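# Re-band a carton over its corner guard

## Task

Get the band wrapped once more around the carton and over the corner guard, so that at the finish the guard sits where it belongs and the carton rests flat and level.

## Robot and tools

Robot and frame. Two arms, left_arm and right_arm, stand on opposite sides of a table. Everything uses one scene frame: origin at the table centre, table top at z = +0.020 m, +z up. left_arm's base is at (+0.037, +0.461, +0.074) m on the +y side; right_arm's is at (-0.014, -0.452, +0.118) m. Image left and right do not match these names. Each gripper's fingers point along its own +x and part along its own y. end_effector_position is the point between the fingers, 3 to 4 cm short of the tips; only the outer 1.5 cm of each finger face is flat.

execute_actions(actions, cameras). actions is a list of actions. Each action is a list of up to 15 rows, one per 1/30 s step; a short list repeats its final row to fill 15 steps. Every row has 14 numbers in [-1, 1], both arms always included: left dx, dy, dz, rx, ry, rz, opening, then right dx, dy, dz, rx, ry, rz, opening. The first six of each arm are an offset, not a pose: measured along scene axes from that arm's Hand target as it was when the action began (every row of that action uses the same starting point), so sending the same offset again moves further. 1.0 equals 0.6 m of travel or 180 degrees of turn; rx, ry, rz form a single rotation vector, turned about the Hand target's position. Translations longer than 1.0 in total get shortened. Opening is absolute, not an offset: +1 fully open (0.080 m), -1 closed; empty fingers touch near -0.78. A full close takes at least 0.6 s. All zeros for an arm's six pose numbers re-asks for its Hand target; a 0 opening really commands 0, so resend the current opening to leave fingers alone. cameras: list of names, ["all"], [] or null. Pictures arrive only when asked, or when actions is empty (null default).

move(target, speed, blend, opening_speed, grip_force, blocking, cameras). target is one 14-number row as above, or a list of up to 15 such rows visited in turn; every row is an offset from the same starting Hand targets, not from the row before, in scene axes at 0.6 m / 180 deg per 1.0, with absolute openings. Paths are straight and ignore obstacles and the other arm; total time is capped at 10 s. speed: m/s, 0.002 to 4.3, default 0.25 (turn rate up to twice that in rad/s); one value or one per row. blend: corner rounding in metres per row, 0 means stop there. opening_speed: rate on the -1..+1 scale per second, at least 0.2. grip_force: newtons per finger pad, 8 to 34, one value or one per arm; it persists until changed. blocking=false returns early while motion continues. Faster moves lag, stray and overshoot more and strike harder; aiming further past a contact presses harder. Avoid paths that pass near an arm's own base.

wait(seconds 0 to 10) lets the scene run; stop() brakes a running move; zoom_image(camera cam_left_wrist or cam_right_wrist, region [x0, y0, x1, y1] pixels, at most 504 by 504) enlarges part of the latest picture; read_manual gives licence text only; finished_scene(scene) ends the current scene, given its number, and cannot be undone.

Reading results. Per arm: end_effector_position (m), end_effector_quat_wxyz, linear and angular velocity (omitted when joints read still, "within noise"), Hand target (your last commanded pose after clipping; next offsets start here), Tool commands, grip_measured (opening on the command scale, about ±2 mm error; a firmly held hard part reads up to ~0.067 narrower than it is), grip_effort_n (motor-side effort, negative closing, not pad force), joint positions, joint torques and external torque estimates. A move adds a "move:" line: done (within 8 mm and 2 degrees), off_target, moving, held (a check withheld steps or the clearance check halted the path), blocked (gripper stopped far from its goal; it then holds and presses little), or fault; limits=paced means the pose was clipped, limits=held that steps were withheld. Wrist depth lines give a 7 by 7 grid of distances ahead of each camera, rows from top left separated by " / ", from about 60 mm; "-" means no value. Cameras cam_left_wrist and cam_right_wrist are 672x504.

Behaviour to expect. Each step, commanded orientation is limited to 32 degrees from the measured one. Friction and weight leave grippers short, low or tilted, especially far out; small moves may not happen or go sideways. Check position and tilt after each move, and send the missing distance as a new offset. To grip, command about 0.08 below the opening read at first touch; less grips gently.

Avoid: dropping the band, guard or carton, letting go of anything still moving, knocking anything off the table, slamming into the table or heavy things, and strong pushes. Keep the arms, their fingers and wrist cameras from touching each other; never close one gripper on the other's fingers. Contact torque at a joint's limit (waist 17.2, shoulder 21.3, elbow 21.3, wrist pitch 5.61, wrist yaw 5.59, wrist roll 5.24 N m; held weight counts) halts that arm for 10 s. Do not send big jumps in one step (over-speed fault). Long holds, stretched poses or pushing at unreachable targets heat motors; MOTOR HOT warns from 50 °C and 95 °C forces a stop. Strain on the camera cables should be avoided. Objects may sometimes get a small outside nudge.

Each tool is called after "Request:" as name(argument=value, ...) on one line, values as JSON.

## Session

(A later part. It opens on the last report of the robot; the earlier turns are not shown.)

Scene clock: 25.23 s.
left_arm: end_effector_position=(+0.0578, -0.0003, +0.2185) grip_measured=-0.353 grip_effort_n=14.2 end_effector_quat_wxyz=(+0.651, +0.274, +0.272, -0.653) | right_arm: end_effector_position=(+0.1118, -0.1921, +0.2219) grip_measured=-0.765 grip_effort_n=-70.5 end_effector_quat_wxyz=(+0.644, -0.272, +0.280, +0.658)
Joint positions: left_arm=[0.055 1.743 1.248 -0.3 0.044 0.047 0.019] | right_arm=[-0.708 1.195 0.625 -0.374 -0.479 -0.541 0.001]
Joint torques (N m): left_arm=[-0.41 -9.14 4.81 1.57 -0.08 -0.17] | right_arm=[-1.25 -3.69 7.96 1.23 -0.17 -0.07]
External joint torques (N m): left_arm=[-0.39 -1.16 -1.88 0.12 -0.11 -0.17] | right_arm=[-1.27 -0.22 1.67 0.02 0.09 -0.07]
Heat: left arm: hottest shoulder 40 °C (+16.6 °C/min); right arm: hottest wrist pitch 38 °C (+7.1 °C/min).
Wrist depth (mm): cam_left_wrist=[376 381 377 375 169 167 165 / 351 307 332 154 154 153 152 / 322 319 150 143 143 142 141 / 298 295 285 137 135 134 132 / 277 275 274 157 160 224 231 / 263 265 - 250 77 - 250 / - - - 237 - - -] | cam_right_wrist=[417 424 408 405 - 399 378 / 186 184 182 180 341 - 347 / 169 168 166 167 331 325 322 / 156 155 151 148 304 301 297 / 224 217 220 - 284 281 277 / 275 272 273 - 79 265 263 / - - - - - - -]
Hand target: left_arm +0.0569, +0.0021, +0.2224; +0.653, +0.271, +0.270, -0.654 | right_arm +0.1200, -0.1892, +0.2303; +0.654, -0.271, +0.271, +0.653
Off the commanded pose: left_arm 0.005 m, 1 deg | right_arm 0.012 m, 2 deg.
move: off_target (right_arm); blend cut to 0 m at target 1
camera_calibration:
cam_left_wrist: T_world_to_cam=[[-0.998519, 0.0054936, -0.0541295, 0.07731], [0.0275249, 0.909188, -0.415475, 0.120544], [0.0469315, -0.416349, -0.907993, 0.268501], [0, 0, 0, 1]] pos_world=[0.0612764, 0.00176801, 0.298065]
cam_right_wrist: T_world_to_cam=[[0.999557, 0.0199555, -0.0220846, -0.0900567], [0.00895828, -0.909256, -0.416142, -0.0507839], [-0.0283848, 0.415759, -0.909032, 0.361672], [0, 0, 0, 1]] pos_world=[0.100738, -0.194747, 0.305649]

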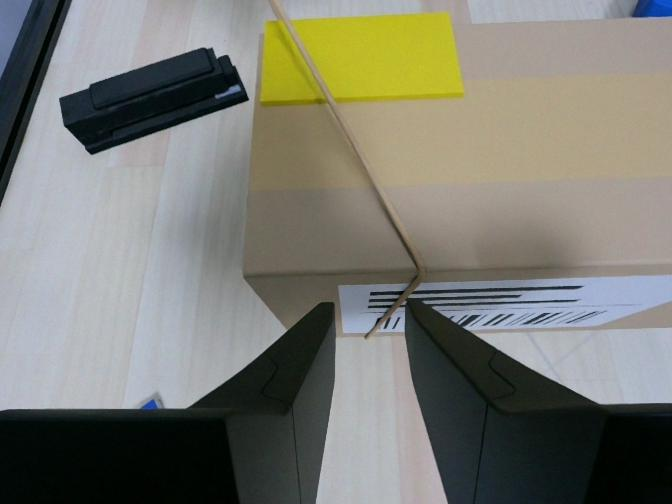

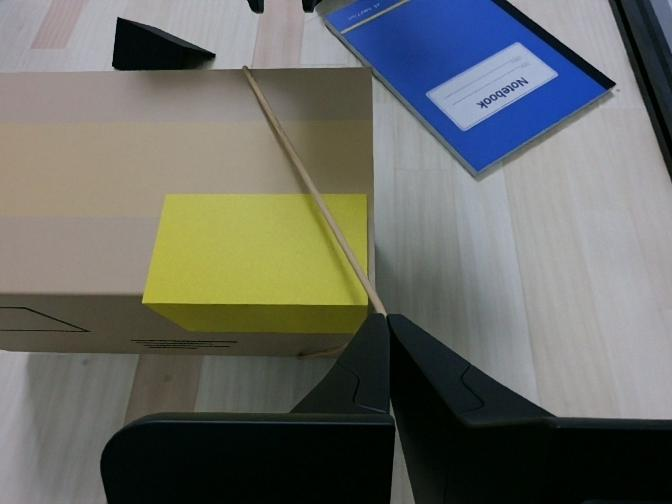

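Request:
move(target=[[-0.0315,0,0,0,0,0,-0.35,0,0,0,0,0,0,-1],[-0.0315,-0.0402,-0.0415,0,0,0,-0.35,0,0,0,0,0,0,-1],[0.026,-0.0402,-0.0415,0,0,0,-0.35,0,0,0,0,0,0,-1]], speed=[0.08,0.06,0.03], blend=[0.003,0,0], cameras=["all"])

Scene clock: 28.80 s.
left_arm: end_effector_position=(+0.0654, -0.0159, +0.1950) grip_measured=-0.353 grip_effort_n=13.3 end_effector_quat_wxyz=(+0.647, +0.273, +0.276, -0.657) | right_arm: end_effector_position=(+0.1120, -0.1921, +0.2219) grip_measured=-0.765 grip_effort_n=-70.5 end_effector_quat_wxyz=(+0.644, -0.272, +0.280, +0.657)
Joint positions: left_arm=[0.078 1.829 1.26 -0.23 0.073 0.06 0.019] | right_arm=[-0.709 1.196 0.626 -0.374 -0.479 -0.542 0.001]
Joint torques (N m): left_arm=[1.23 -6.61 7.8 1.85 -0.23 0.29] | right_arm=[-1.19 -3.7 7.92 1.24 -0.17 -0.07]
External joint torques (N m): left_arm=[1.18 1.72 1.4 0.45 -0.26 0.29] | right_arm=[-1.18 -0.22 1.66 0.04 0.09 -0.07]
Heat: left arm: hottest shoulder 41 °C (+16.7 °C/min); right arm: hottest wrist pitch 38 °C (+6.2 °C/min).
Wrist depth (mm): cam_left_wrist=[344 348 346 - 135 135 134 / 277 295 299 124 123 122 123 / 289 287 118 116 117 113 114 / 268 265 110 108 105 106 105 / 249 247 244 116 104 148 155 / 237 239 - 227 77 - 230 / - - - 216 - - -] | cam_right_wrist=[419 422 398 384 - 387 379 / 186 185 182 182 368 - 352 / 169 168 167 167 329 327 324 / 156 155 149 145 305 302 298 / 223 217 212 91 284 281 277 / 277 273 274 - 79 264 262 / - - - - - - -]
Hand target: left_arm +0.0724, -0.0219, +0.1973; +0.653, +0.271, +0.270, -0.654 | right_arm +0.1201, -0.1892, +0.2303; +0.654, -0.271, +0.270, +0.653
Off the commanded pose: left_arm 0.010 m, 1 deg | right_arm 0.012 m, 2 deg.
move: off_target (left_arm, right_arm); blend cut to 0 m at target 1
camera_calibration:
cam_left_wrist: T_world_to_cam=[[-0.999026, 0.0130314, -0.0421669, 0.0814998], [0.029297, 0.910365, -0.412768, 0.124091], [0.0330083, -0.413601, -0.90986, 0.241606], [0, 0, 0, 1]] pos_world=[0.0698099, -0.0141013, 0.274485]
cam_right_wrist: T_world_to_cam=[[0.999574, 0.0194752, -0.0217549, -0.0905544], [0.00865886, -0.909263, -0.416131, -0.0507612], [-0.0278851, 0.415765, -0.909044, 0.361635], [0, 0, 0, 1]] pos_world=[0.10104, -0.194747, 0.305649]

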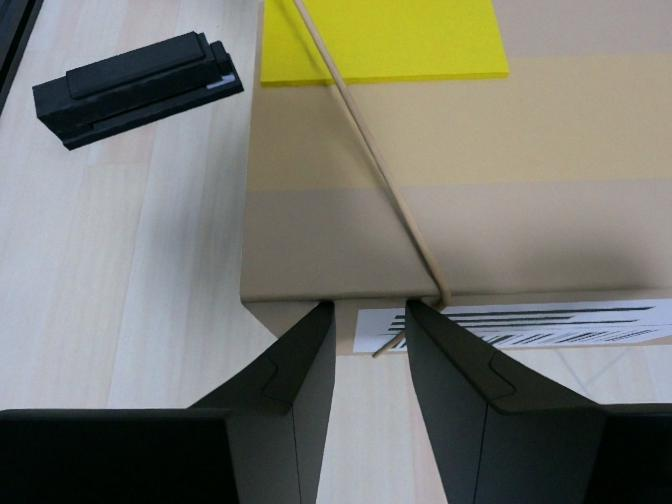

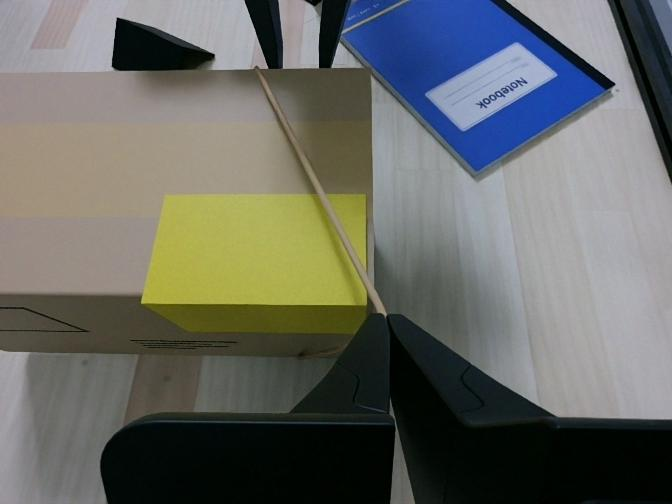

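Request:
move(target=[[0,0.03,0.03,0,0,0,-0.4,0,0,0,0,0,0,-1],[-0.046,0.03,0.03,0,0,0,-0.4,0,0,0,0,0,0,-1],[-0.046,0.003,-0.008,0,0,0,-0.4,0,0,0,0,0,0,-1],[0.006,0.003,-0.008,0,0,0,-0.4,0,0,0,0,0,0,-1]], speed=[0.08,0.08,0.06,0.03], blend=[0.003,0.003,0,0], cameras=["all"])

Scene clock: 32.47 s.
left_arm: end_effector_position=(+0.0663, -0.0172, +0.2003) grip_measured=-0.398 grip_effort_n=-10.9 end_effector_quat_wxyz=(+0.646, +0.264, +0.268, -0.664) | right_arm: end_effector_position=(+0.1121, -0.1922, +0.2219) grip_measured=-0.765 grip_effort_n=-70.5 end_effector_quat_wxyz=(+0.644, -0.272, +0.280, +0.657)
Joint positions: left_arm=[0.085 1.819 1.252 -0.208 0.09 0.068 0.017] | right_arm=[-0.71 1.196 0.626 -0.374 -0.479 -0.542 0.001]
Joint torques (N m): left_arm=[1.34 -5.41 6.64 1.67 -0.48 0.24] | right_arm=[-1.15 -3.69 7.92 1.23 -0.18 -0.07]
External joint torques (N m): left_arm=[1.28 2.92 0.17 0.24 -0.52 0.24] | right_arm=[-1.15 -0.2 1.64 0.03 0.08 -0.07]
Heat: left arm: hottest shoulder 41 °C (+14.8 °C/min); right arm: hottest wrist pitch 38 °C (+5.5 °C/min).
Wrist depth (mm): cam_left_wrist=[364 364 363 151 373 150 150 / 324 305 317 137 136 137 136 / 301 301 295 126 126 125 124 / 278 277 276 117 116 115 116 / 259 257 251 111 111 153 167 / 243 245 - 230 80 - 237 / - - - 219 74 - -] | cam_right_wrist=[416 425 395 384 - 396 384 / 186 184 183 180 352 - 348 / 169 168 167 167 330 323 323 / 156 153 - 152 305 300 298 / 222 189 214 115 284 279 278 / 276 274 273 - 79 265 261 / - - - - - - -]
Hand target: left_arm +0.0760, -0.0201, +0.1925; +0.653, +0.271, +0.270, -0.654 | right_arm +0.1200, -0.1892, +0.2302; +0.654, -0.271, +0.271, +0.653
Off the commanded pose: left_arm 0.013 m, 2 deg | right_arm 0.012 m, 2 deg.
move: off_target (left_arm, right_arm); blend cut to 0 m at target 1
camera_calibration:
cam_left_wrist: T_world_to_cam=[[-0.999015, 0.0223687, -0.0383143, 0.0820177], [0.0368658, 0.899001, -0.436392, 0.131455], [0.0246831, -0.437374, -0.898941, 0.24376], [0, 0, 0, 1]] pos_world=[0.071074, -0.0133986, 0.279634]
cam_right_wrist: T_world_to_cam=[[0.99958, 0.0190701, -0.0218302, -0.0907092], [0.00825929, -0.909271, -0.416122, -0.0508172], [-0.0277851, 0.415767, -0.909047, 0.36167], [0, 0, 0, 1]] pos_world=[0.10114, -0.194847, 0.305649]

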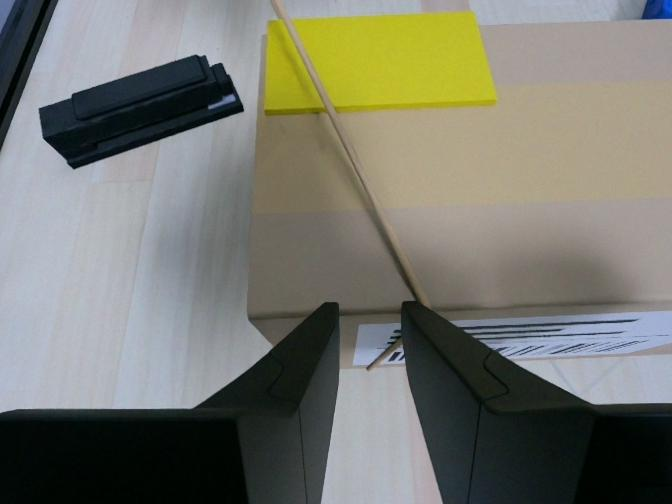

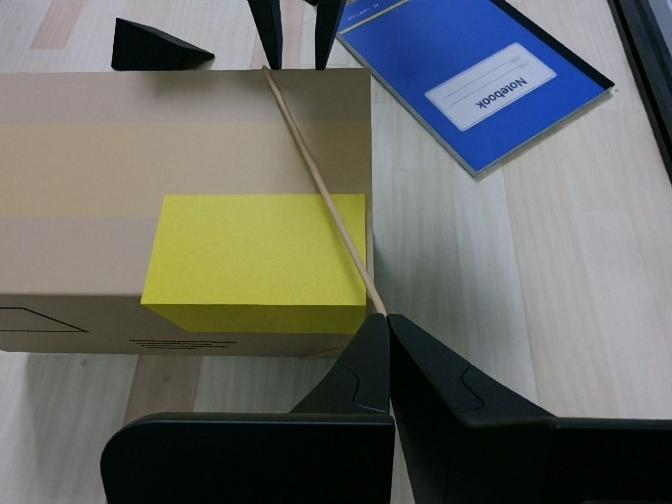

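Request:
move(target=[[0,0.032,0.035,0,0,0,-0.4,0,0,0,0,0,0,-1],[-0.045,0.032,0.035,0,0,0,-0.4,0,0,0,0,0,0,-1],[-0.045,0.005,0,0,0,0,-0.4,0,0,0,0,0,0,-1],[0.008,0.005,0,0,0,0,-0.4,0,0,0,0,0,0,-1]], speed=[0.08,0.08,0.06,0.03], blend=[0.003,0.003,0,0], cameras=["all"])

Scene clock: 36.13 s.
left_arm: end_effector_position=(+0.0795, -0.0136, +0.1924) grip_measured=-0.398 grip_effort_n=-10.9 end_effector_quat_wxyz=(+0.654, +0.270, +0.273, -0.652) | right_arm: end_effector_position=(+0.1123, -0.1921, +0.2220) grip_measured=-0.765 grip_effort_n=-70.5 end_effector_quat_wxyz=(+0.645, -0.272, +0.280, +0.657)
Joint positions: left_arm=[0.111 1.825 1.237 -0.203 0.081 0.077 0.017] | right_arm=[-0.71 1.196 0.626 -0.374 -0.479 -0.542 0.001]
Joint torques (N m): left_arm=[0.27 -6.75 7.11 1.38 0.11 0.28] | right_arm=[-1.14 -3.7 7.91 1.23 -0.17 -0.05]
External joint torques (N m): left_arm=[0.27 1.6 0.68 -0.03 0.07 0.27] | right_arm=[-1.12 -0.17 1.53 0 0.09 -0.05]
Heat: left arm: hottest shoulder 42 °C (+14.9 °C/min); right arm: hottest wrist pitch 39 °C (+6.6 °C/min).
Wrist depth (mm): cam_left_wrist=[339 346 347 132 130 - 132 / 316 294 305 124 123 121 121 / 289 288 284 114 111 112 111 / 269 267 264 106 103 104 103 / 249 247 249 107 108 149 150 / 235 236 - 222 80 - 226 / - - - 212 74 - -] | cam_right_wrist=[419 423 408 192 - 410 372 / 186 184 183 183 345 339 347 / 170 168 167 167 331 326 323 / 156 154 150 - 307 302 299 / 192 216 217 - 284 281 277 / 275 274 273 - 79 265 263 / - - - - - - -]
Hand target: left_arm +0.0808, -0.0171, +0.1924; +0.653, +0.271, +0.270, -0.653 | right_arm +0.1201, -0.1892, +0.2303; +0.654, -0.271, +0.270, +0.653
Off the commanded pose: left_arm 0.004 m, 0 deg | right_arm 0.012 m, 2 deg.
move: off_target (right_arm); blend cut to 0 m at target 1
camera_calibration:
cam_left_wrist: T_world_to_cam=[[-0.998786, -0.00228024, -0.0492135, 0.0966193], [0.0187024, 0.906603, -0.421571, 0.123012], [0.0455783, -0.421979, -0.905459, 0.237749], [0, 0, 0, 1]] pos_world=[0.0833651, -0.0109776, 0.271885]
cam_right_wrist: T_world_to_cam=[[0.999592, 0.018728, -0.0215434, -0.0909659], [0.00805911, -0.909146, -0.416401, -0.0505544], [-0.0273844, 0.416057, -0.908926, 0.361702], [0, 0, 0, 1]] pos_world=[0.101241, -0.194746, 0.30575]

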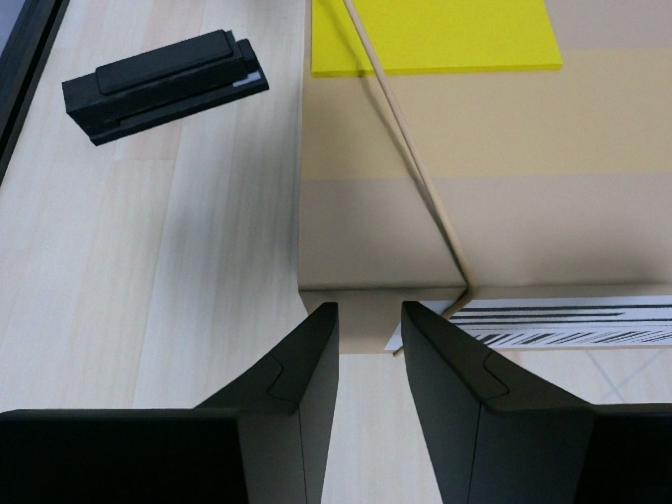

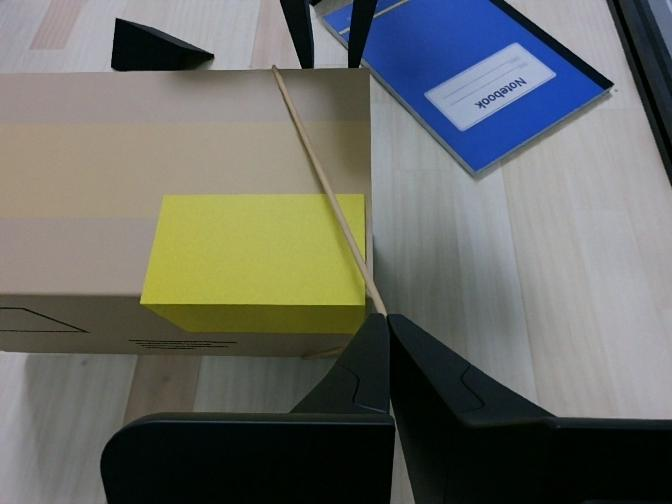

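Request:
move(target=[[0,0.035,0.035,0,0,0,-0.4,-0.0943,0,0,0,0,0,-1],[0,0.12,0.12,0,0,0,-0.4,-0.0943,0.0142,-0.0652,0,0,0,-1]], speed=[0.07,0.05], cameras=["all"])

Scene clock: 39.50 s.
left_arm: end_effector_position=(+0.0803, +0.0518, +0.2634) grip_measured=-0.398 grip_effort_n=-10.9 end_effector_quat_wxyz=(+0.653, +0.270, +0.273, -0.653) | right_arm: end_effector_position=(+0.0643, -0.1786, +0.1964) grip_measured=-0.765 grip_effort_n=-70.5 end_effector_quat_wxyz=(+0.655, -0.268, +0.265, +0.655)
Joint positions: left_arm=[0.138 1.524 1.193 -0.461 0.101 0.097 0.017] | right_arm=[-0.455 1.139 0.449 -0.132 -0.308 -0.322 0.001]
Joint torques (N m): left_arm=[0.31 -7.43 5.01 1.29 0.12 0.26] | right_arm=[0.12 -2.71 4.32 1.66 0 0.1]
External joint torques (N m): left_arm=[0.31 -1.05 -1.69 -0.11 0.06 0.25] | right_arm=[0.13 0.28 -1.83 0.32 0.15 0.1]
Heat: left arm: hottest shoulder 42 °C (+13.7 °C/min); right arm: hottest wrist pitch 39 °C (+6.1 °C/min).
Wrist depth (mm): cam_left_wrist=[1404 450 448 443 437 432 232 / 1335 402 396 220 216 215 213 / 374 378 373 203 199 197 198 / 344 350 345 275 251 254 256 / 325 323 325 313 323 314 310 / 308 308 - 290 80 - 295 / - - - 277 74 - -] | cam_right_wrist=[384 384 381 377 163 350 377 / 152 152 152 151 150 339 331 / 140 137 137 139 136 303 308 / - 126 124 123 122 281 281 / 143 120 119 115 114 253 259 / 244 244 243 - 79 245 242 / - - - - - - -]
Hand target: left_arm +0.0809, +0.0549, +0.2646; +0.653, +0.271, +0.270, -0.654 | right_arm +0.0635, -0.1807, +0.1911; +0.654, -0.271, +0.271, +0.653
Off the commanded pose: left_arm 0.003 m, 0 deg | right_arm 0.006 m, 1 deg.
move: done
camera_calibration:
cam_left_wrist: T_world_to_cam=[[-0.998787, -0.00151788, -0.0492246, 0.101023], [0.019394, 0.906635, -0.421469, 0.09354], [0.0452685, -0.421912, -0.905506, 0.329637], [0, 0, 0, 1]] pos_world=[0.084164, 0.0544245, 0.342885]
cam_right_wrist: T_world_to_cam=[[0.999957, 0.00922343, 0.000894517, -0.0498847], [0.00866463, -0.896395, -0.443172, -0.0410663], [-0.00328572, 0.44316, -0.896436, 0.332379], [0, 0, 0, 1]] pos_world=[0.0513305, -0.183649, 0.279802]

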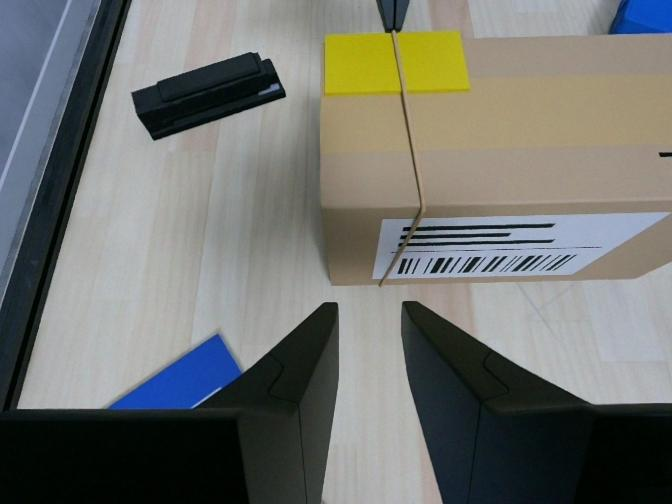

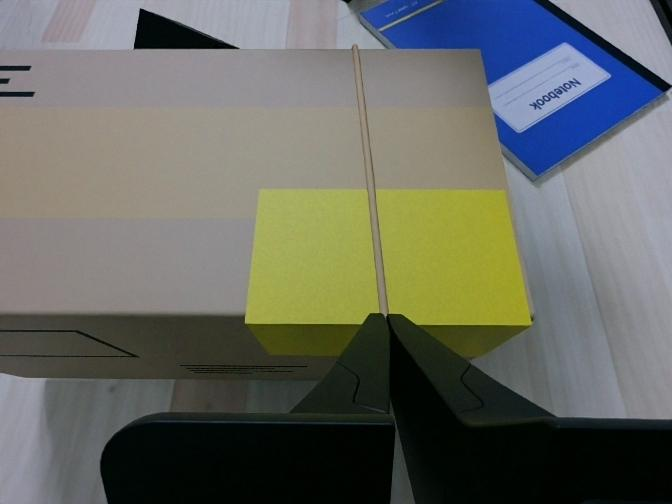

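Request:
move(target=[[-0.0522,-0.0748,-0.066,0,0,0,-0.4,0,0,0,0,0,0,-1],[-0.0522,-0.124,-0.1185,0,0,0,-0.4,0,0,0,0,0,0,-1],[-0.0085,-0.124,-0.1185,0,0,0,-0.4,0,0,0,0,0,0,-1]], speed=[0.12,0.06,0.03], blend=[0.005,0,0], cameras=["all"])

Scene clock: 43.53 s.
left_arm: end_effector_position=(+0.0737, -0.0153, +0.1925) grip_measured=-0.398 grip_effort_n=-10.9 end_effector_quat_wxyz=(+0.652, +0.270, +0.275, -0.653) | right_arm: end_effector_position=(+0.0643, -0.1785, +0.1965) grip_measured=-0.765 grip_effort_n=-70.5 end_effector_quat_wxyz=(+0.655, -0.268, +0.264, +0.655)
Joint positions: left_arm=[0.096 1.83 1.247 -0.211 0.076 0.067 0.017] | right_arm=[-0.455 1.139 0.449 -0.132 -0.308 -0.322 0.001]
Joint torques (N m): left_arm=[0.3 -6.79 7.23 1.64 -0.04 0.26] | right_arm=[0.12 -2.7 4.3 1.65 0.01 0.11]
External joint torques (N m): left_arm=[0.26 1.53 0.84 0.24 -0.08 0.26] | right_arm=[0.1 0.3 -1.9 0.29 0.17 0.1]
Heat: left arm: hottest shoulder 42 °C (+12.4 °C/min); right arm: hottest wrist pitch 40 °C (+6.9 °C/min).
Wrist depth (mm): cam_left_wrist=[345 343 345 - - 129 131 / 312 299 305 123 121 122 121 / 287 286 284 114 113 111 111 / 268 266 261 105 104 104 103 / 248 246 249 102 109 143 145 / 236 236 - 222 80 - 226 / - - - 212 74 - -] | cam_right_wrist=[383 380 383 165 164 - 376 / 152 152 151 151 150 - 330 / 140 138 137 140 137 302 308 / - 126 125 123 - 278 281 / 143 120 124 115 114 257 260 / 244 244 244 - 79 246 242 / - - - - - - -]
Hand target: left_arm +0.0758, -0.0195, +0.1933; +0.653, +0.271, +0.270, -0.654 | right_arm +0.0635, -0.1807, +0.1912; +0.654, -0.271, +0.271, +0.653
Off the commanded pose: left_arm 0.005 m, 1 deg | right_arm 0.006 m, 1 deg.
move: done; blend cut to 0 m at target 1
camera_calibration:
cam_left_wrist: T_world_to_cam=[[-0.998956, 0.00122401, -0.0456623, 0.0901976], [0.0202244, 0.908173, -0.418107, 0.123909], [0.0409575, -0.418594, -0.907249, 0.23815], [0, 0, 0, 1]] pos_world=[0.0778435, -0.0129528, 0.271987]
cam_right_wrist: T_world_to_cam=[[0.999957, 0.00917806, 0.00098695, -0.0500194], [0.00866379, -0.896237, -0.443491, -0.040903], [-0.00318585, 0.443481, -0.896278, 0.332479], [0, 0, 0, 1]] pos_world=[0.0514308, -0.183648, 0.279903]

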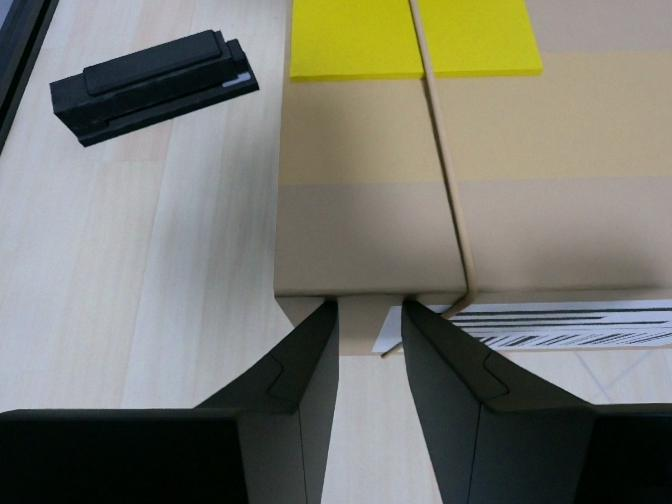

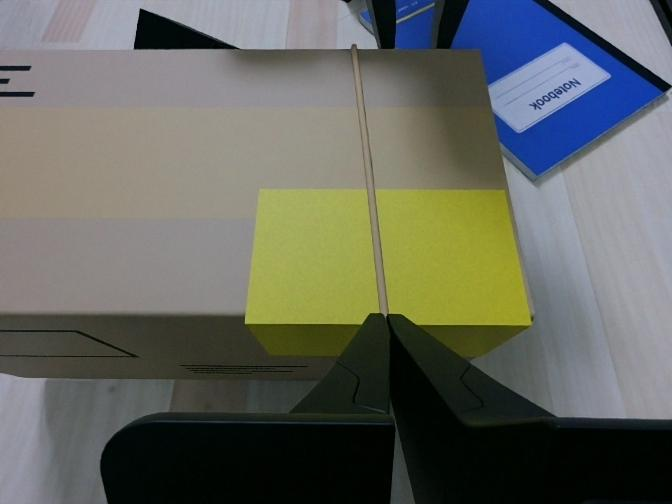

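Request:
move(target=[[0,0.035,0.035,0,0,0,-0.3,0,0,0,0,0,0,-1],[-0.0445,0.035,0.035,0,0,0,-0.3,0,0,0,0,0,0,-1],[-0.0445,-0.0035,0.0045,0,0,0,-0.3,0,0,0,0,0,0,-1]], speed=[0.1,0.1,0.06], blend=[0.004,0.004,0], cameras=["all"])

Scene clock: 46.37 s.
left_arm: end_effector_position=(+0.0493, -0.0158, +0.1940) grip_measured=-0.303 grip_effort_n=14.2 end_effector_quat_wxyz=(+0.650, +0.275, +0.273, -0.653) | right_arm: end_effector_position=(+0.0643, -0.1785, +0.1965) grip_measured=-0.765 grip_effort_n=-70.5 end_effector_quat_wxyz=(+0.655, -0.268, +0.264, +0.655)
Joint positions: left_arm=[0.03 1.826 1.251 -0.222 0.027 0.029 0.021] | right_arm=[-0.455 1.139 0.449 -0.132 -0.308 -0.322 0.001]
Joint torques (N m): left_arm=[-0.2 -6.72 7.52 1.9 -0.08 -0.18] | right_arm=[0.12 -2.69 4.32 1.65 0.01 0.11]
External joint torques (N m): left_arm=[-0.15 1.62 1.07 0.49 -0.1 -0.19] | right_arm=[0.13 0.36 -1.94 0.27 0.16 0.11]
Heat: left arm: hottest shoulder 43 °C (+12.9 °C/min); right arm: hottest wrist pitch 40 °C (+6.5 °C/min).
Wrist depth (mm): cam_left_wrist=[347 347 - 132 133 133 131 / 279 302 126 125 123 122 121 / 292 289 117 114 114 112 111 / 271 268 107 107 107 105 103 / 250 248 113 103 103 146 149 / 238 239 - 226 80 - 227 / - - - 213 81 - -] | cam_right_wrist=[382 382 381 164 164 - 382 / 152 152 151 150 150 - 336 / 140 138 137 139 139 300 308 / - 126 126 122 120 282 283 / 143 120 124 91 115 256 260 / 244 243 243 - 79 245 242 / - - - - - - -]
Hand target: left_arm +0.0491, -0.0215, +0.1961; +0.653, +0.271, +0.270, -0.654 | right_arm +0.0635, -0.1807, +0.1912; +0.654, -0.271, +0.271, +0.653
Off the commanded pose: left_arm 0.006 m, 1 deg | right_arm 0.006 m, 1 deg.
move: done; blend cut to 0 m at target 1
camera_calibration:
cam_left_wrist: T_world_to_cam=[[-0.998521, 0.0063565, -0.0539866, 0.0675544], [0.0281145, 0.910384, -0.412808, 0.124205], [0.0465245, -0.413716, -0.909217, 0.240472], [0, 0, 0, 1]] pos_world=[0.0527747, -0.014017, 0.273561]
cam_right_wrist: T_world_to_cam=[[0.999957, 0.00917806, 0.00098695, -0.0500194], [0.00866379, -0.896237, -0.443491, -0.040903], [-0.00318585, 0.443481, -0.896278, 0.332479], [0, 0, 0, 1]] pos_world=[0.0514308, -0.183648, 0.279903]

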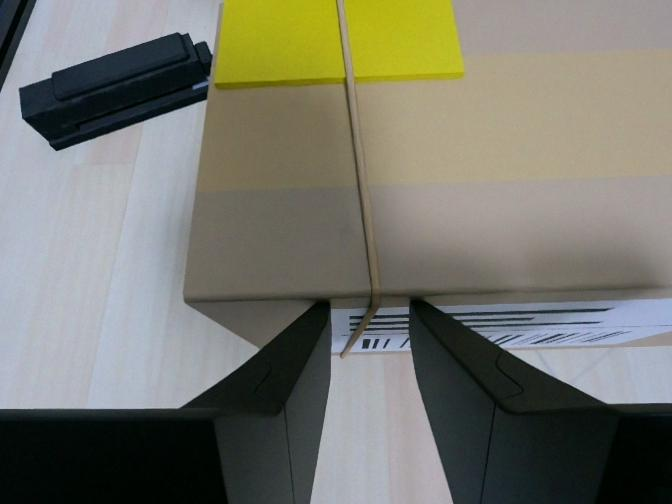

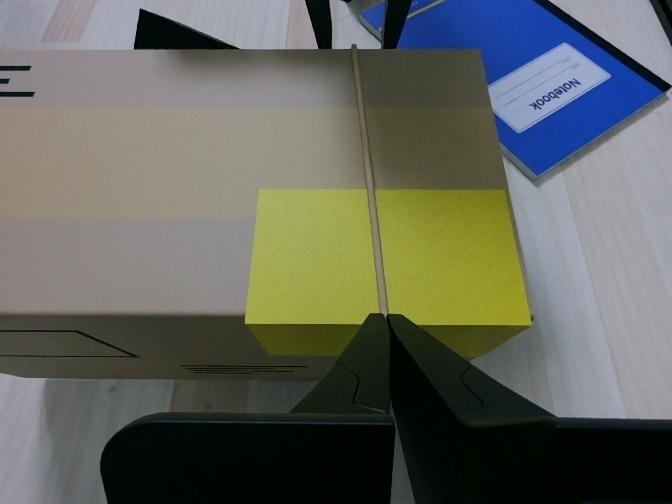

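Request:
move(target=[[0,0.006,0.016,0,0,0,-0.3,0,0,0,0,0,0,-1],[0,-0.0035,0.0145,0,0,0,-0.3,0,0,0,0,0,0,-1],[0,-0.0035,0.0145,0,0,0,-1,0,0,0,0,0,0,-1]], speed=0.05, opening_speed=0.8, cameras=["all"])

Request:
zoom_image(camera="cam_left_wrist", region=[300, 240, 440, 345])

Scene clock: 49.23 s.
left_arm: end_effector_position=(+0.0484, -0.0163, +0.1981) grip_measured=-0.772 grip_effort_n=-30.0 end_effector_quat_wxyz=(+0.648, +0.280, +0.277, -0.652) | right_arm: end_effector_position=(+0.0643, -0.1785, +0.1965) grip_measured=-0.765 grip_effort_n=-70.5 end_effector_quat_wxyz=(+0.655, -0.268, +0.264, +0.655)
Joint positions: left_arm=[0.027 1.827 1.278 -0.259 0.025 0.029 0] | right_arm=[-0.455 1.139 0.449 -0.132 -0.308 -0.322 0.001]
Joint torques (N m): left_arm=[0 -7.22 8.17 2.01 -0.04 -0.15] | right_arm=[0.12 -2.67 4.32 1.65 0 0.1]
External joint torques (N m): left_arm=[-0.02 1.16 1.7 0.62 -0.05 -0.15] | right_arm=[0.09 0.31 -1.8 0.32 0.16 0.1]
Heat: left arm: hottest shoulder 43 °C (+12.2 °C/min); right arm: hottest wrist pitch 41 °C (+7.3 °C/min).
Wrist depth (mm): cam_left_wrist=[346 344 136 134 133 135 133 / - 302 129 126 126 123 123 / 294 291 120 117 119 117 114 / 272 271 111 110 108 108 107 / 254 251 133 105 141 184 156 / 241 239 - - - 232 229 / - - - - - - -] | cam_right_wrist=[384 349 382 164 164 - 379 / 152 152 151 150 150 326 327 / 140 138 137 139 137 300 307 / - 126 124 120 124 276 280 / 143 120 120 115 92 257 260 / 244 243 242 - 79 245 242 / - - - - - - -]
Hand target: left_arm +0.0491, -0.0237, +0.2049; +0.653, +0.271, +0.270, -0.654 | right_arm +0.0635, -0.1807, +0.1912; +0.654, -0.271, +0.271, +0.653
Off the commanded pose: left_arm 0.010 m, 1 deg | right_arm 0.006 m, 1 deg.
move: off_target (left_arm); target 3's new opening was sent with left_arm's hand 0.010 m and 1 deg from that target
camera_calibration:
cam_left_wrist: T_world_to_cam=[[-0.998494, 0.00793823, -0.0542925, 0.0669936], [0.029116, 0.915335, -0.401639, 0.124151], [0.0465075, -0.402615, -0.914187, 0.245181], [0, 0, 0, 1]] pos_world=[0.0518752, -0.0154583, 0.277642]
cam_right_wrist: T_world_to_cam=[[0.999957, 0.00917806, 0.00098695, -0.0500194], [0.00866379, -0.896237, -0.443491, -0.040903], [-0.00318585, 0.443481, -0.896278, 0.332479], [0, 0, 0, 1]] pos_world=[0.0514308, -0.183648, 0.279903]

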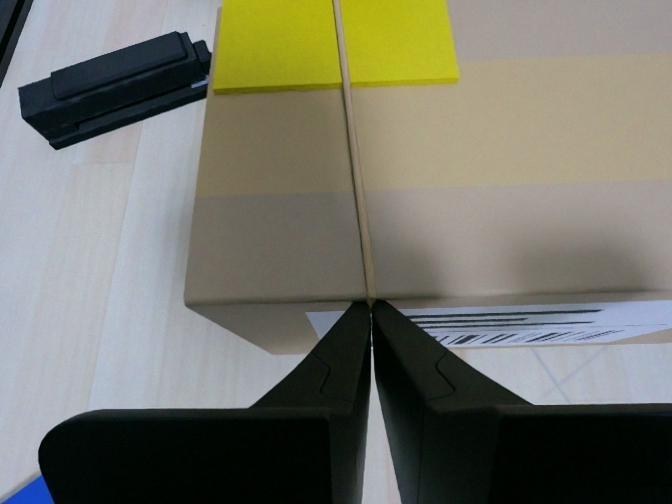

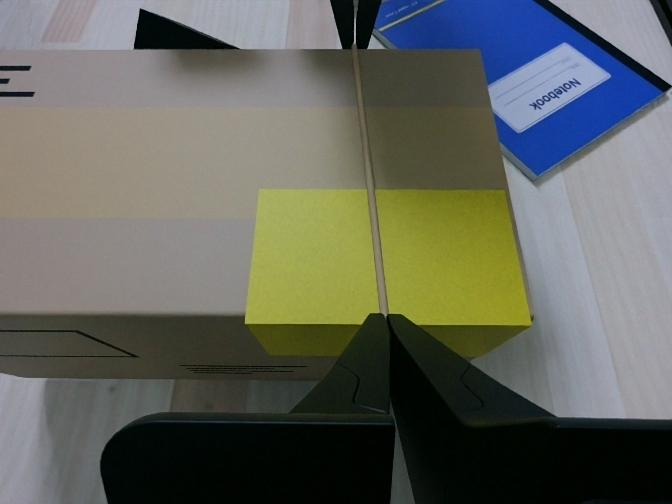

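Scaled by 3.600 from the camera's 672x504 image, which has a finer 960x720 frame.

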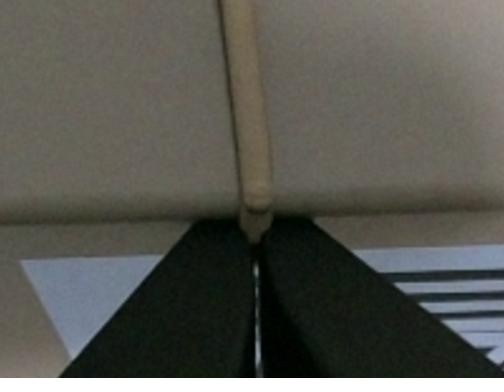

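Request:
move(target=[[0,0.02,0.002,0,0,0,-1,0,0,0,0,0,0,-1],[0.022,0.02,0.002,0,0,0,-1,0,0,0,0,0,0,-1]], speed=0.03, blend=0.002, cameras=["all"])

Request:
zoom_image(camera="cam_left_wrist", region=[300, 240, 440, 345])

Scene clock: 51.00 s.
left_arm: end_effector_position=(+0.0588, -0.0137, +0.1985) grip_measured=-0.772 grip_effort_n=-27.2 end_effector_quat_wxyz=(+0.649, +0.274, +0.277, -0.653) | right_arm: end_effector_position=(+0.0643, -0.1785, +0.1965) grip_measured=-0.765 grip_effort_n=-70.5 end_effector_quat_wxyz=(+0.655, -0.268, +0.264, +0.655)
Joint positions: left_arm=[0.057 1.816 1.26 -0.246 0.051 0.043 0] | right_arm=[-0.455 1.139 0.449 -0.132 -0.308 -0.322 0.001]
Joint torques (N m): left_arm=[0.77 -10.03 5.06 1.42 -0.03 0.26] | right_arm=[0.12 -2.7 4.3 1.64 0.01 0.12]
External joint torques (N m): left_arm=[0.79 -1.69 -1.41 0.02 -0.07 0.26] | right_arm=[0.15 0.34 -1.92 0.27 0.16 0.11]
Heat: left arm: hottest shoulder 44 °C (+12.9 °C/min); right arm: hottest wrist pitch 41 °C (+7.1 °C/min).
Wrist depth (mm): cam_left_wrist=[345 346 - 134 138 138 136 / 283 301 134 129 128 127 126 / 293 291 122 118 120 117 116 / 272 270 111 111 110 109 109 / 252 252 244 101 129 158 163 / 240 239 - - - 233 232 / - - - - - - -] | cam_right_wrist=[383 382 380 164 164 - 388 / 152 152 152 151 151 - 336 / 141 138 137 139 137 303 306 / - 126 125 121 122 277 281 / 143 120 120 115 115 257 259 / 244 245 243 - 79 246 241 / - - - - - - -]
Hand target: left_arm +0.0623, -0.0117, +0.2060; +0.653, +0.271, +0.270, -0.654 | right_arm +0.0635, -0.1807, +0.1912; +0.654, -0.271, +0.271, +0.653
Off the commanded pose: left_arm 0.009 m, 1 deg | right_arm 0.006 m, 1 deg.
move: off_target (left_arm); blend cut to 0 m at target 1
camera_calibration:
cam_left_wrist: T_world_to_cam=[[-0.998936, 0.00552301, -0.0457836, 0.07557], [0.0238039, 0.91207, -0.409343, 0.123458], [0.039497, -0.409997, -0.911231, 0.245904], [0, 0, 0, 1]] pos_world=[0.0628383, -0.0122004, 0.278072]
cam_right_wrist: T_world_to_cam=[[0.999957, 0.00917806, 0.00098695, -0.0500194], [0.00866379, -0.896237, -0.443491, -0.040903], [-0.00318585, 0.443481, -0.896278, 0.332479], [0, 0, 0, 1]] pos_world=[0.0514308, -0.183648, 0.279903]

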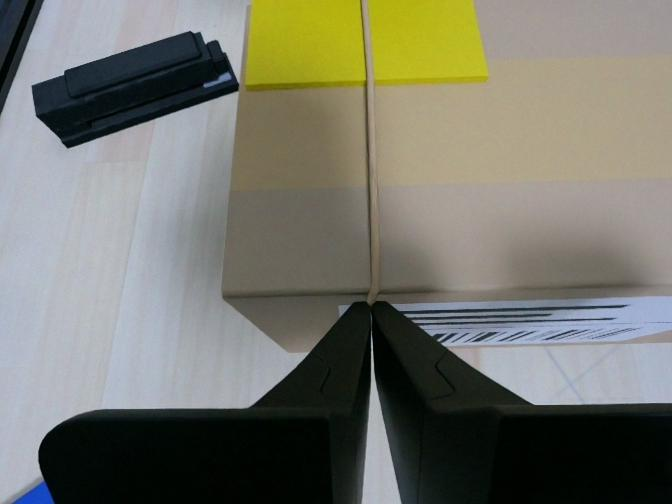

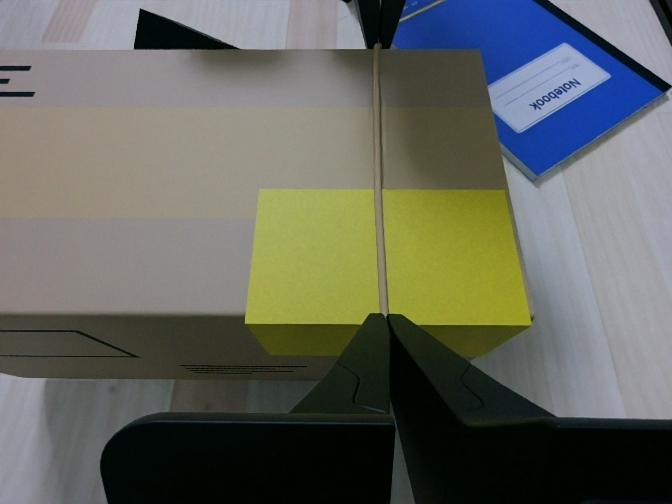

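Scaled by 3.600 from the camera's 672x504 image, which has a finer 960x720 frame.

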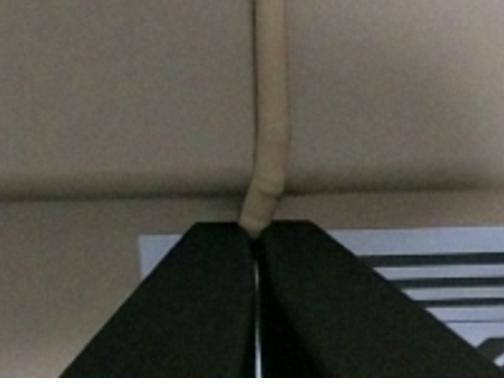

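Request:
move(target=[[-0.005,-0.002,-0.008,0,0,0,-1,0,0,0,0,0,0,-1],[-0.005,-0.002,-0.008,0,0,0,-0.35,0,0,0,0,0,0,-0.35]], speed=0.04, opening_speed=0.6, cameras=["all"])

Scene clock: 52.90 s.
left_arm: end_effector_position=(+0.0587, -0.0143, +0.1978) grip_measured=-0.354 grip_effort_n=14.2 end_effector_quat_wxyz=(+0.651, +0.273, +0.274, -0.653) | right_arm: end_effector_position=(+0.0645, -0.1785, +0.1966) grip_measured=-0.353 grip_effort_n=14.7 end_effector_quat_wxyz=(+0.655, -0.269, +0.264, +0.655)
Joint positions: left_arm=[0.056 1.816 1.253 -0.232 0.047 0.043 0.019] | right_arm=[-0.455 1.139 0.449 -0.131 -0.307 -0.322 0.019]
Joint torques (N m): left_arm=[-0.04 -9.15 4.93 1.7 -0.08 0.06] | right_arm=[0.12 -2.74 4.33 1.6 -0.03 0.11]
External joint torques (N m): left_arm=[0.01 -0.86 -1.53 0.29 -0.11 0.06] | right_arm=[0.13 0.28 -1.88 0.24 0.13 0.11]
Heat: left arm: hottest shoulder 44 °C (+12.5 °C/min); right arm: hottest wrist pitch 41 °C (+6.8 °C/min).
Wrist depth (mm): cam_left_wrist=[352 353 142 138 135 137 137 / 309 305 - 128 129 127 126 / 296 293 123 118 119 117 115 / 274 272 112 111 110 109 109 / 255 253 245 120 107 150 156 / 241 242 - 231 77 - 230 / - - - 219 - - -] | cam_right_wrist=[384 380 380 164 164 - 382 / 152 151 151 151 151 - 336 / 141 138 137 139 137 303 306 / - 126 124 122 127 273 281 / 142 120 123 115 115 257 261 / 245 244 - 235 88 246 245 / - - - 226 220 - -]
Hand target: left_arm +0.0591, -0.0129, +0.2012; +0.653, +0.271, +0.270, -0.654 | right_arm +0.0635, -0.1807, +0.1913; +0.654, -0.271, +0.270, +0.653
Off the commanded pose: left_arm 0.004 m, 1 deg | right_arm 0.006 m, 1 deg.
move: done
camera_calibration:
cam_left_wrist: T_world_to_cam=[[-0.998779, 0.00382428, -0.0492475, 0.0761867], [0.0239628, 0.909336, -0.415372, 0.12484], [0.043194, -0.416045, -0.908318, 0.244152], [0, 0, 0, 1]] pos_world=[0.0625563, -0.0122343, 0.277375]
cam_right_wrist: T_world_to_cam=[[0.999962, 0.00842286, 0.00206676, -0.0505662], [0.00846523, -0.896104, -0.443763, -0.0407028], [-0.00188571, 0.443763, -0.896142, 0.332382], [0, 0, 0, 1]] pos_world=[0.0515356, -0.183547, 0.279904]

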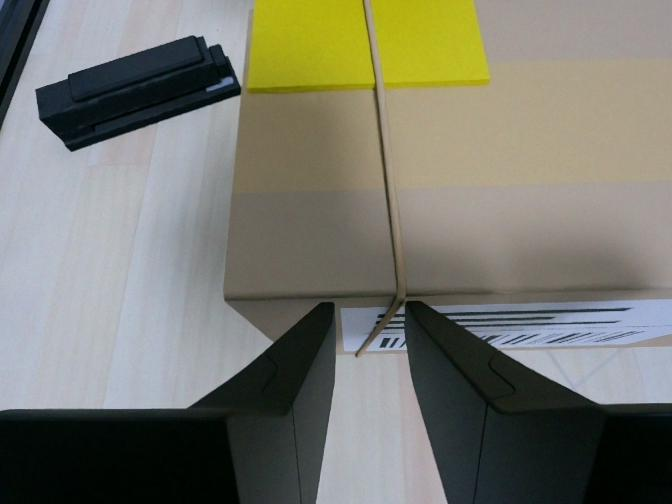

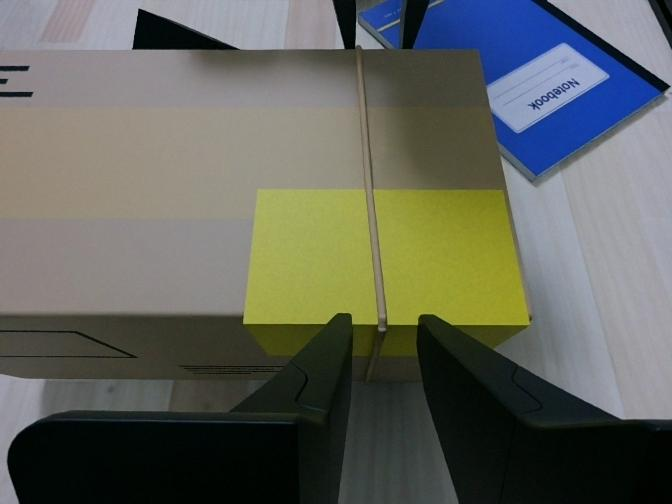

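Request:
move(target=[[-0.0152,0.008,0.006,0,0,0,-0.35,0,0,0,0,0,0,-0.35],[-0.0152,-0.0185,0.006,0,0,0,-0.35,0,0,0,0,0,0,-0.35],[-0.0152,-0.0185,0.006,0,0,0,-1,0,0,0,0,0,0,-0.35]], speed=0.05, opening_speed=0.8, cameras=["all"])

Request:
zoom_image(camera="cam_left_wrist", region=[300, 240, 440, 345])

Scene clock: 56.27 s.
left_arm: end_effector_position=(+0.0502, -0.0206, +0.2058) grip_measured=-0.772 grip_effort_n=-27.2 end_effector_quat_wxyz=(+0.652, +0.272, +0.269, -0.655) | right_arm: end_effector_position=(+0.0645, -0.1785, +0.1966) grip_measured=-0.352 grip_effort_n=14.7 end_effector_quat_wxyz=(+0.655, -0.269, +0.264, +0.655)
Joint positions: left_arm=[0.032 1.825 1.291 -0.25 0.027 0.031 0] | right_arm=[-0.455 1.139 0.449 -0.131 -0.307 -0.322 0.019]
Joint torques (N m): left_arm=[-0.13 -6.74 7.14 1.34 -0.05 -0.17] | right_arm=[0.14 -2.71 4.33 1.6 -0.03 0.11]
External joint torques (N m): left_arm=[-0.01 1.7 0.55 -0.11 -0.08 -0.17] | right_arm=[0.13 0.33 -1.94 0.21 0.13 0.11]
Heat: left arm: hottest shoulder 45 °C (+12.8 °C/min); right arm: hottest wrist pitch 42 °C (+7.5 °C/min).
Wrist depth (mm): cam_left_wrist=[362 368 368 150 357 151 150 / 291 - 138 137 137 140 136 / 308 305 132 129 128 126 126 / 285 283 121 120 119 118 117 / 265 261 116 101 113 113 140 / 251 248 - - - 240 237 / - - - - - - -] | cam_right_wrist=[384 384 379 161 164 340 387 / 152 152 151 151 150 335 336 / 140 138 137 140 137 301 308 / - 126 126 122 122 278 280 / 142 120 124 115 114 257 259 / 244 243 - 235 88 245 245 / - - - 226 221 - -]
Hand target: left_arm +0.0501, -0.0240, +0.2048; +0.653, +0.271, +0.270, -0.654 | right_arm +0.0635, -0.1807, +0.1913; +0.654, -0.271, +0.270, +0.653
Off the commanded pose: left_arm 0.004 m, 0 deg | right_arm 0.006 m, 1 deg.
move: done
camera_calibration:
cam_left_wrist: T_world_to_cam=[[-0.99845, 0.00564263, -0.0553616, 0.0693915], [0.0286394, 0.905085, -0.424265, 0.135587], [0.047713, -0.425193, -0.903844, 0.247732], [0, 0, 0, 1]] pos_world=[0.0535808, -0.0177756, 0.285278]
cam_right_wrist: T_world_to_cam=[[0.999962, 0.00842286, 0.00206676, -0.0505662], [0.00846523, -0.896104, -0.443763, -0.0407028], [-0.00188571, 0.443763, -0.896142, 0.332382], [0, 0, 0, 1]] pos_world=[0.0515356, -0.183547, 0.279904]

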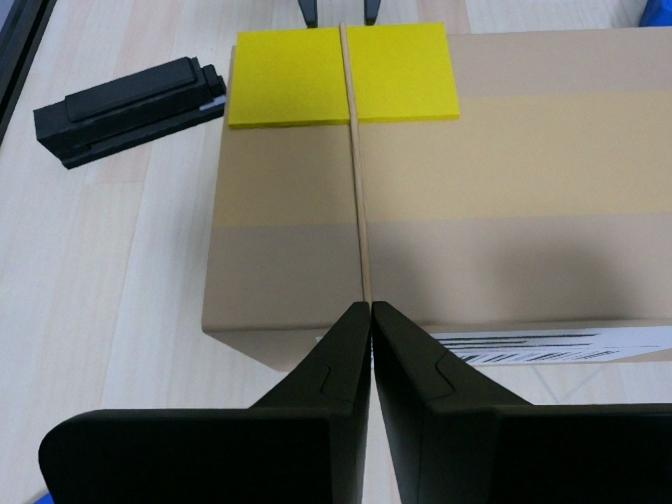

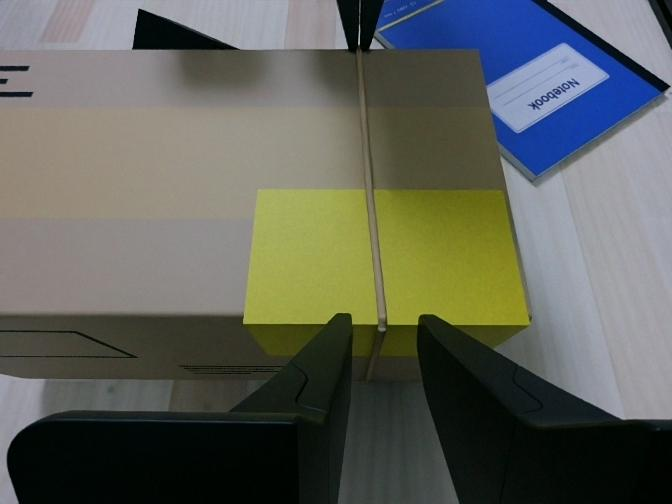

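Scaled by 3.600 from the camera's 672x504 image, which has a finer 960x720 frame.

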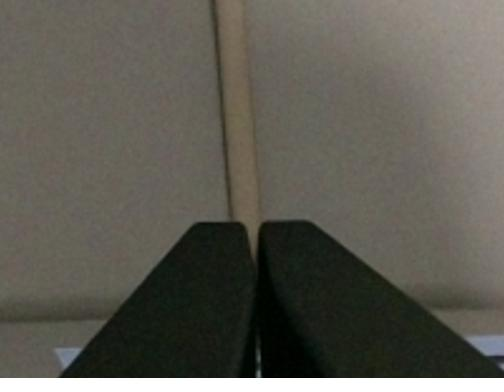

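Request:
move(target=[[0,0.014,0.004,0,0,0,-1,0,0,0,0,0,0,-0.35],[0.0255,0.014,0.004,0,0,0,-1,0,0,0,0,0,0,-0.35],[0.0255,-0.002,-0.008,0,0,0,-1,0,0,0,0,0,0,-0.35]], speed=0.035, blend=[0.002,0.002,0], cameras=["all"])

Request:
zoom_image(camera="cam_left_wrist", region=[300, 240, 440, 345])

Scene clock: 58.13 s.
left_arm: end_effector_position=(+0.0654, -0.0202, +0.2037) grip_measured=-0.775 grip_effort_n=-14.7 end_effector_quat_wxyz=(+0.654, +0.268, +0.272, -0.653) | right_arm: end_effector_position=(+0.0645, -0.1785, +0.1966) grip_measured=-0.352 grip_effort_n=14.7 end_effector_quat_wxyz=(+0.655, -0.269, +0.264, +0.655)
Joint positions: left_arm=[0.072 1.829 1.287 -0.243 0.055 0.047 0] | right_arm=[-0.455 1.139 0.449 -0.131 -0.307 -0.322 0.019]
Joint torques (N m): left_arm=[-0.16 -5.82 7.14 1.91 0 0.24] | right_arm=[0.11 -2.72 4.3 1.59 -0.03 0.11]
External joint torques (N m): left_arm=[-0.21 2.6 0.62 0.48 -0.03 0.23] | right_arm=[0.12 0.3 -1.91 0.22 0.12 0.11]
Heat: left arm: hottest shoulder 45 °C (+12.4 °C/min); right arm: hottest wrist pitch 42 °C (+7.2 °C/min).
Wrist depth (mm): cam_left_wrist=[360 364 368 149 149 151 150 / 336 290 317 136 136 137 136 / 304 304 296 128 127 126 125 / 283 280 278 119 118 117 116 / 262 260 252 91 112 112 114 / 247 247 - - - 236 237 / - - - - - - -] | cam_right_wrist=[384 383 380 379 159 - 378 / 153 152 151 151 150 - 327 / 140 137 137 140 139 302 307 / - 126 126 120 124 273 281 / 142 120 120 - 114 258 259 / 243 244 - 237 88 246 245 / - - - 227 220 - -]
Hand target: left_arm +0.0654, -0.0251, +0.1999; +0.653, +0.271, +0.270, -0.654 | right_arm +0.0635, -0.1807, +0.1913; +0.654, -0.271, +0.270, +0.653
Off the commanded pose: left_arm 0.006 m, 0 deg | right_arm 0.006 m, 1 deg.
move: done; blend cut to 0 m at target 1
camera_calibration:
cam_left_wrist: T_world_to_cam=[[-0.998863, -0.0034578, -0.0475476, 0.0826856], [0.0170843, 0.905161, -0.424726, 0.13475], [0.0445068, -0.425055, -0.904073, 0.24559], [0, 0, 0, 1]] pos_world=[0.0693591, -0.0172955, 0.283194]
cam_right_wrist: T_world_to_cam=[[0.999962, 0.00842286, 0.00206676, -0.0505662], [0.00846523, -0.896104, -0.443763, -0.0407028], [-0.00188571, 0.443763, -0.896142, 0.332382], [0, 0, 0, 1]] pos_world=[0.0515356, -0.183547, 0.279904]

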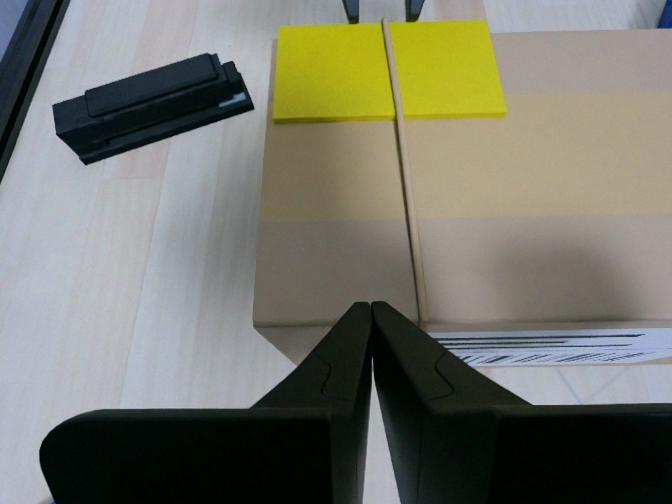

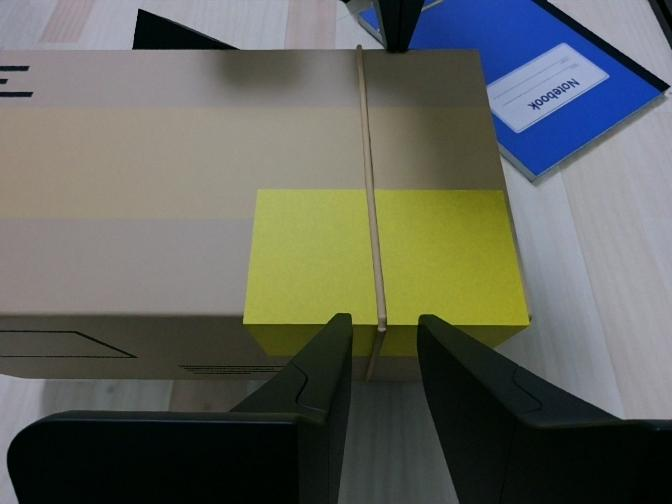

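Scaled by 3.600 from the camera's 672x504 image, which has a finer 960x720 frame.

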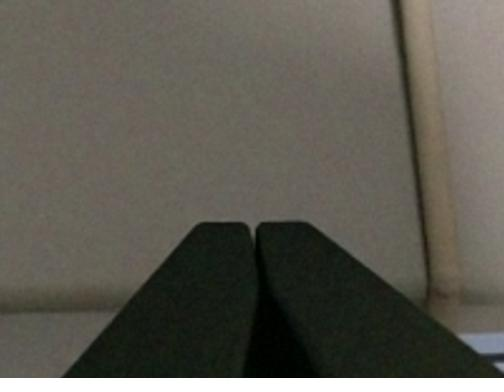

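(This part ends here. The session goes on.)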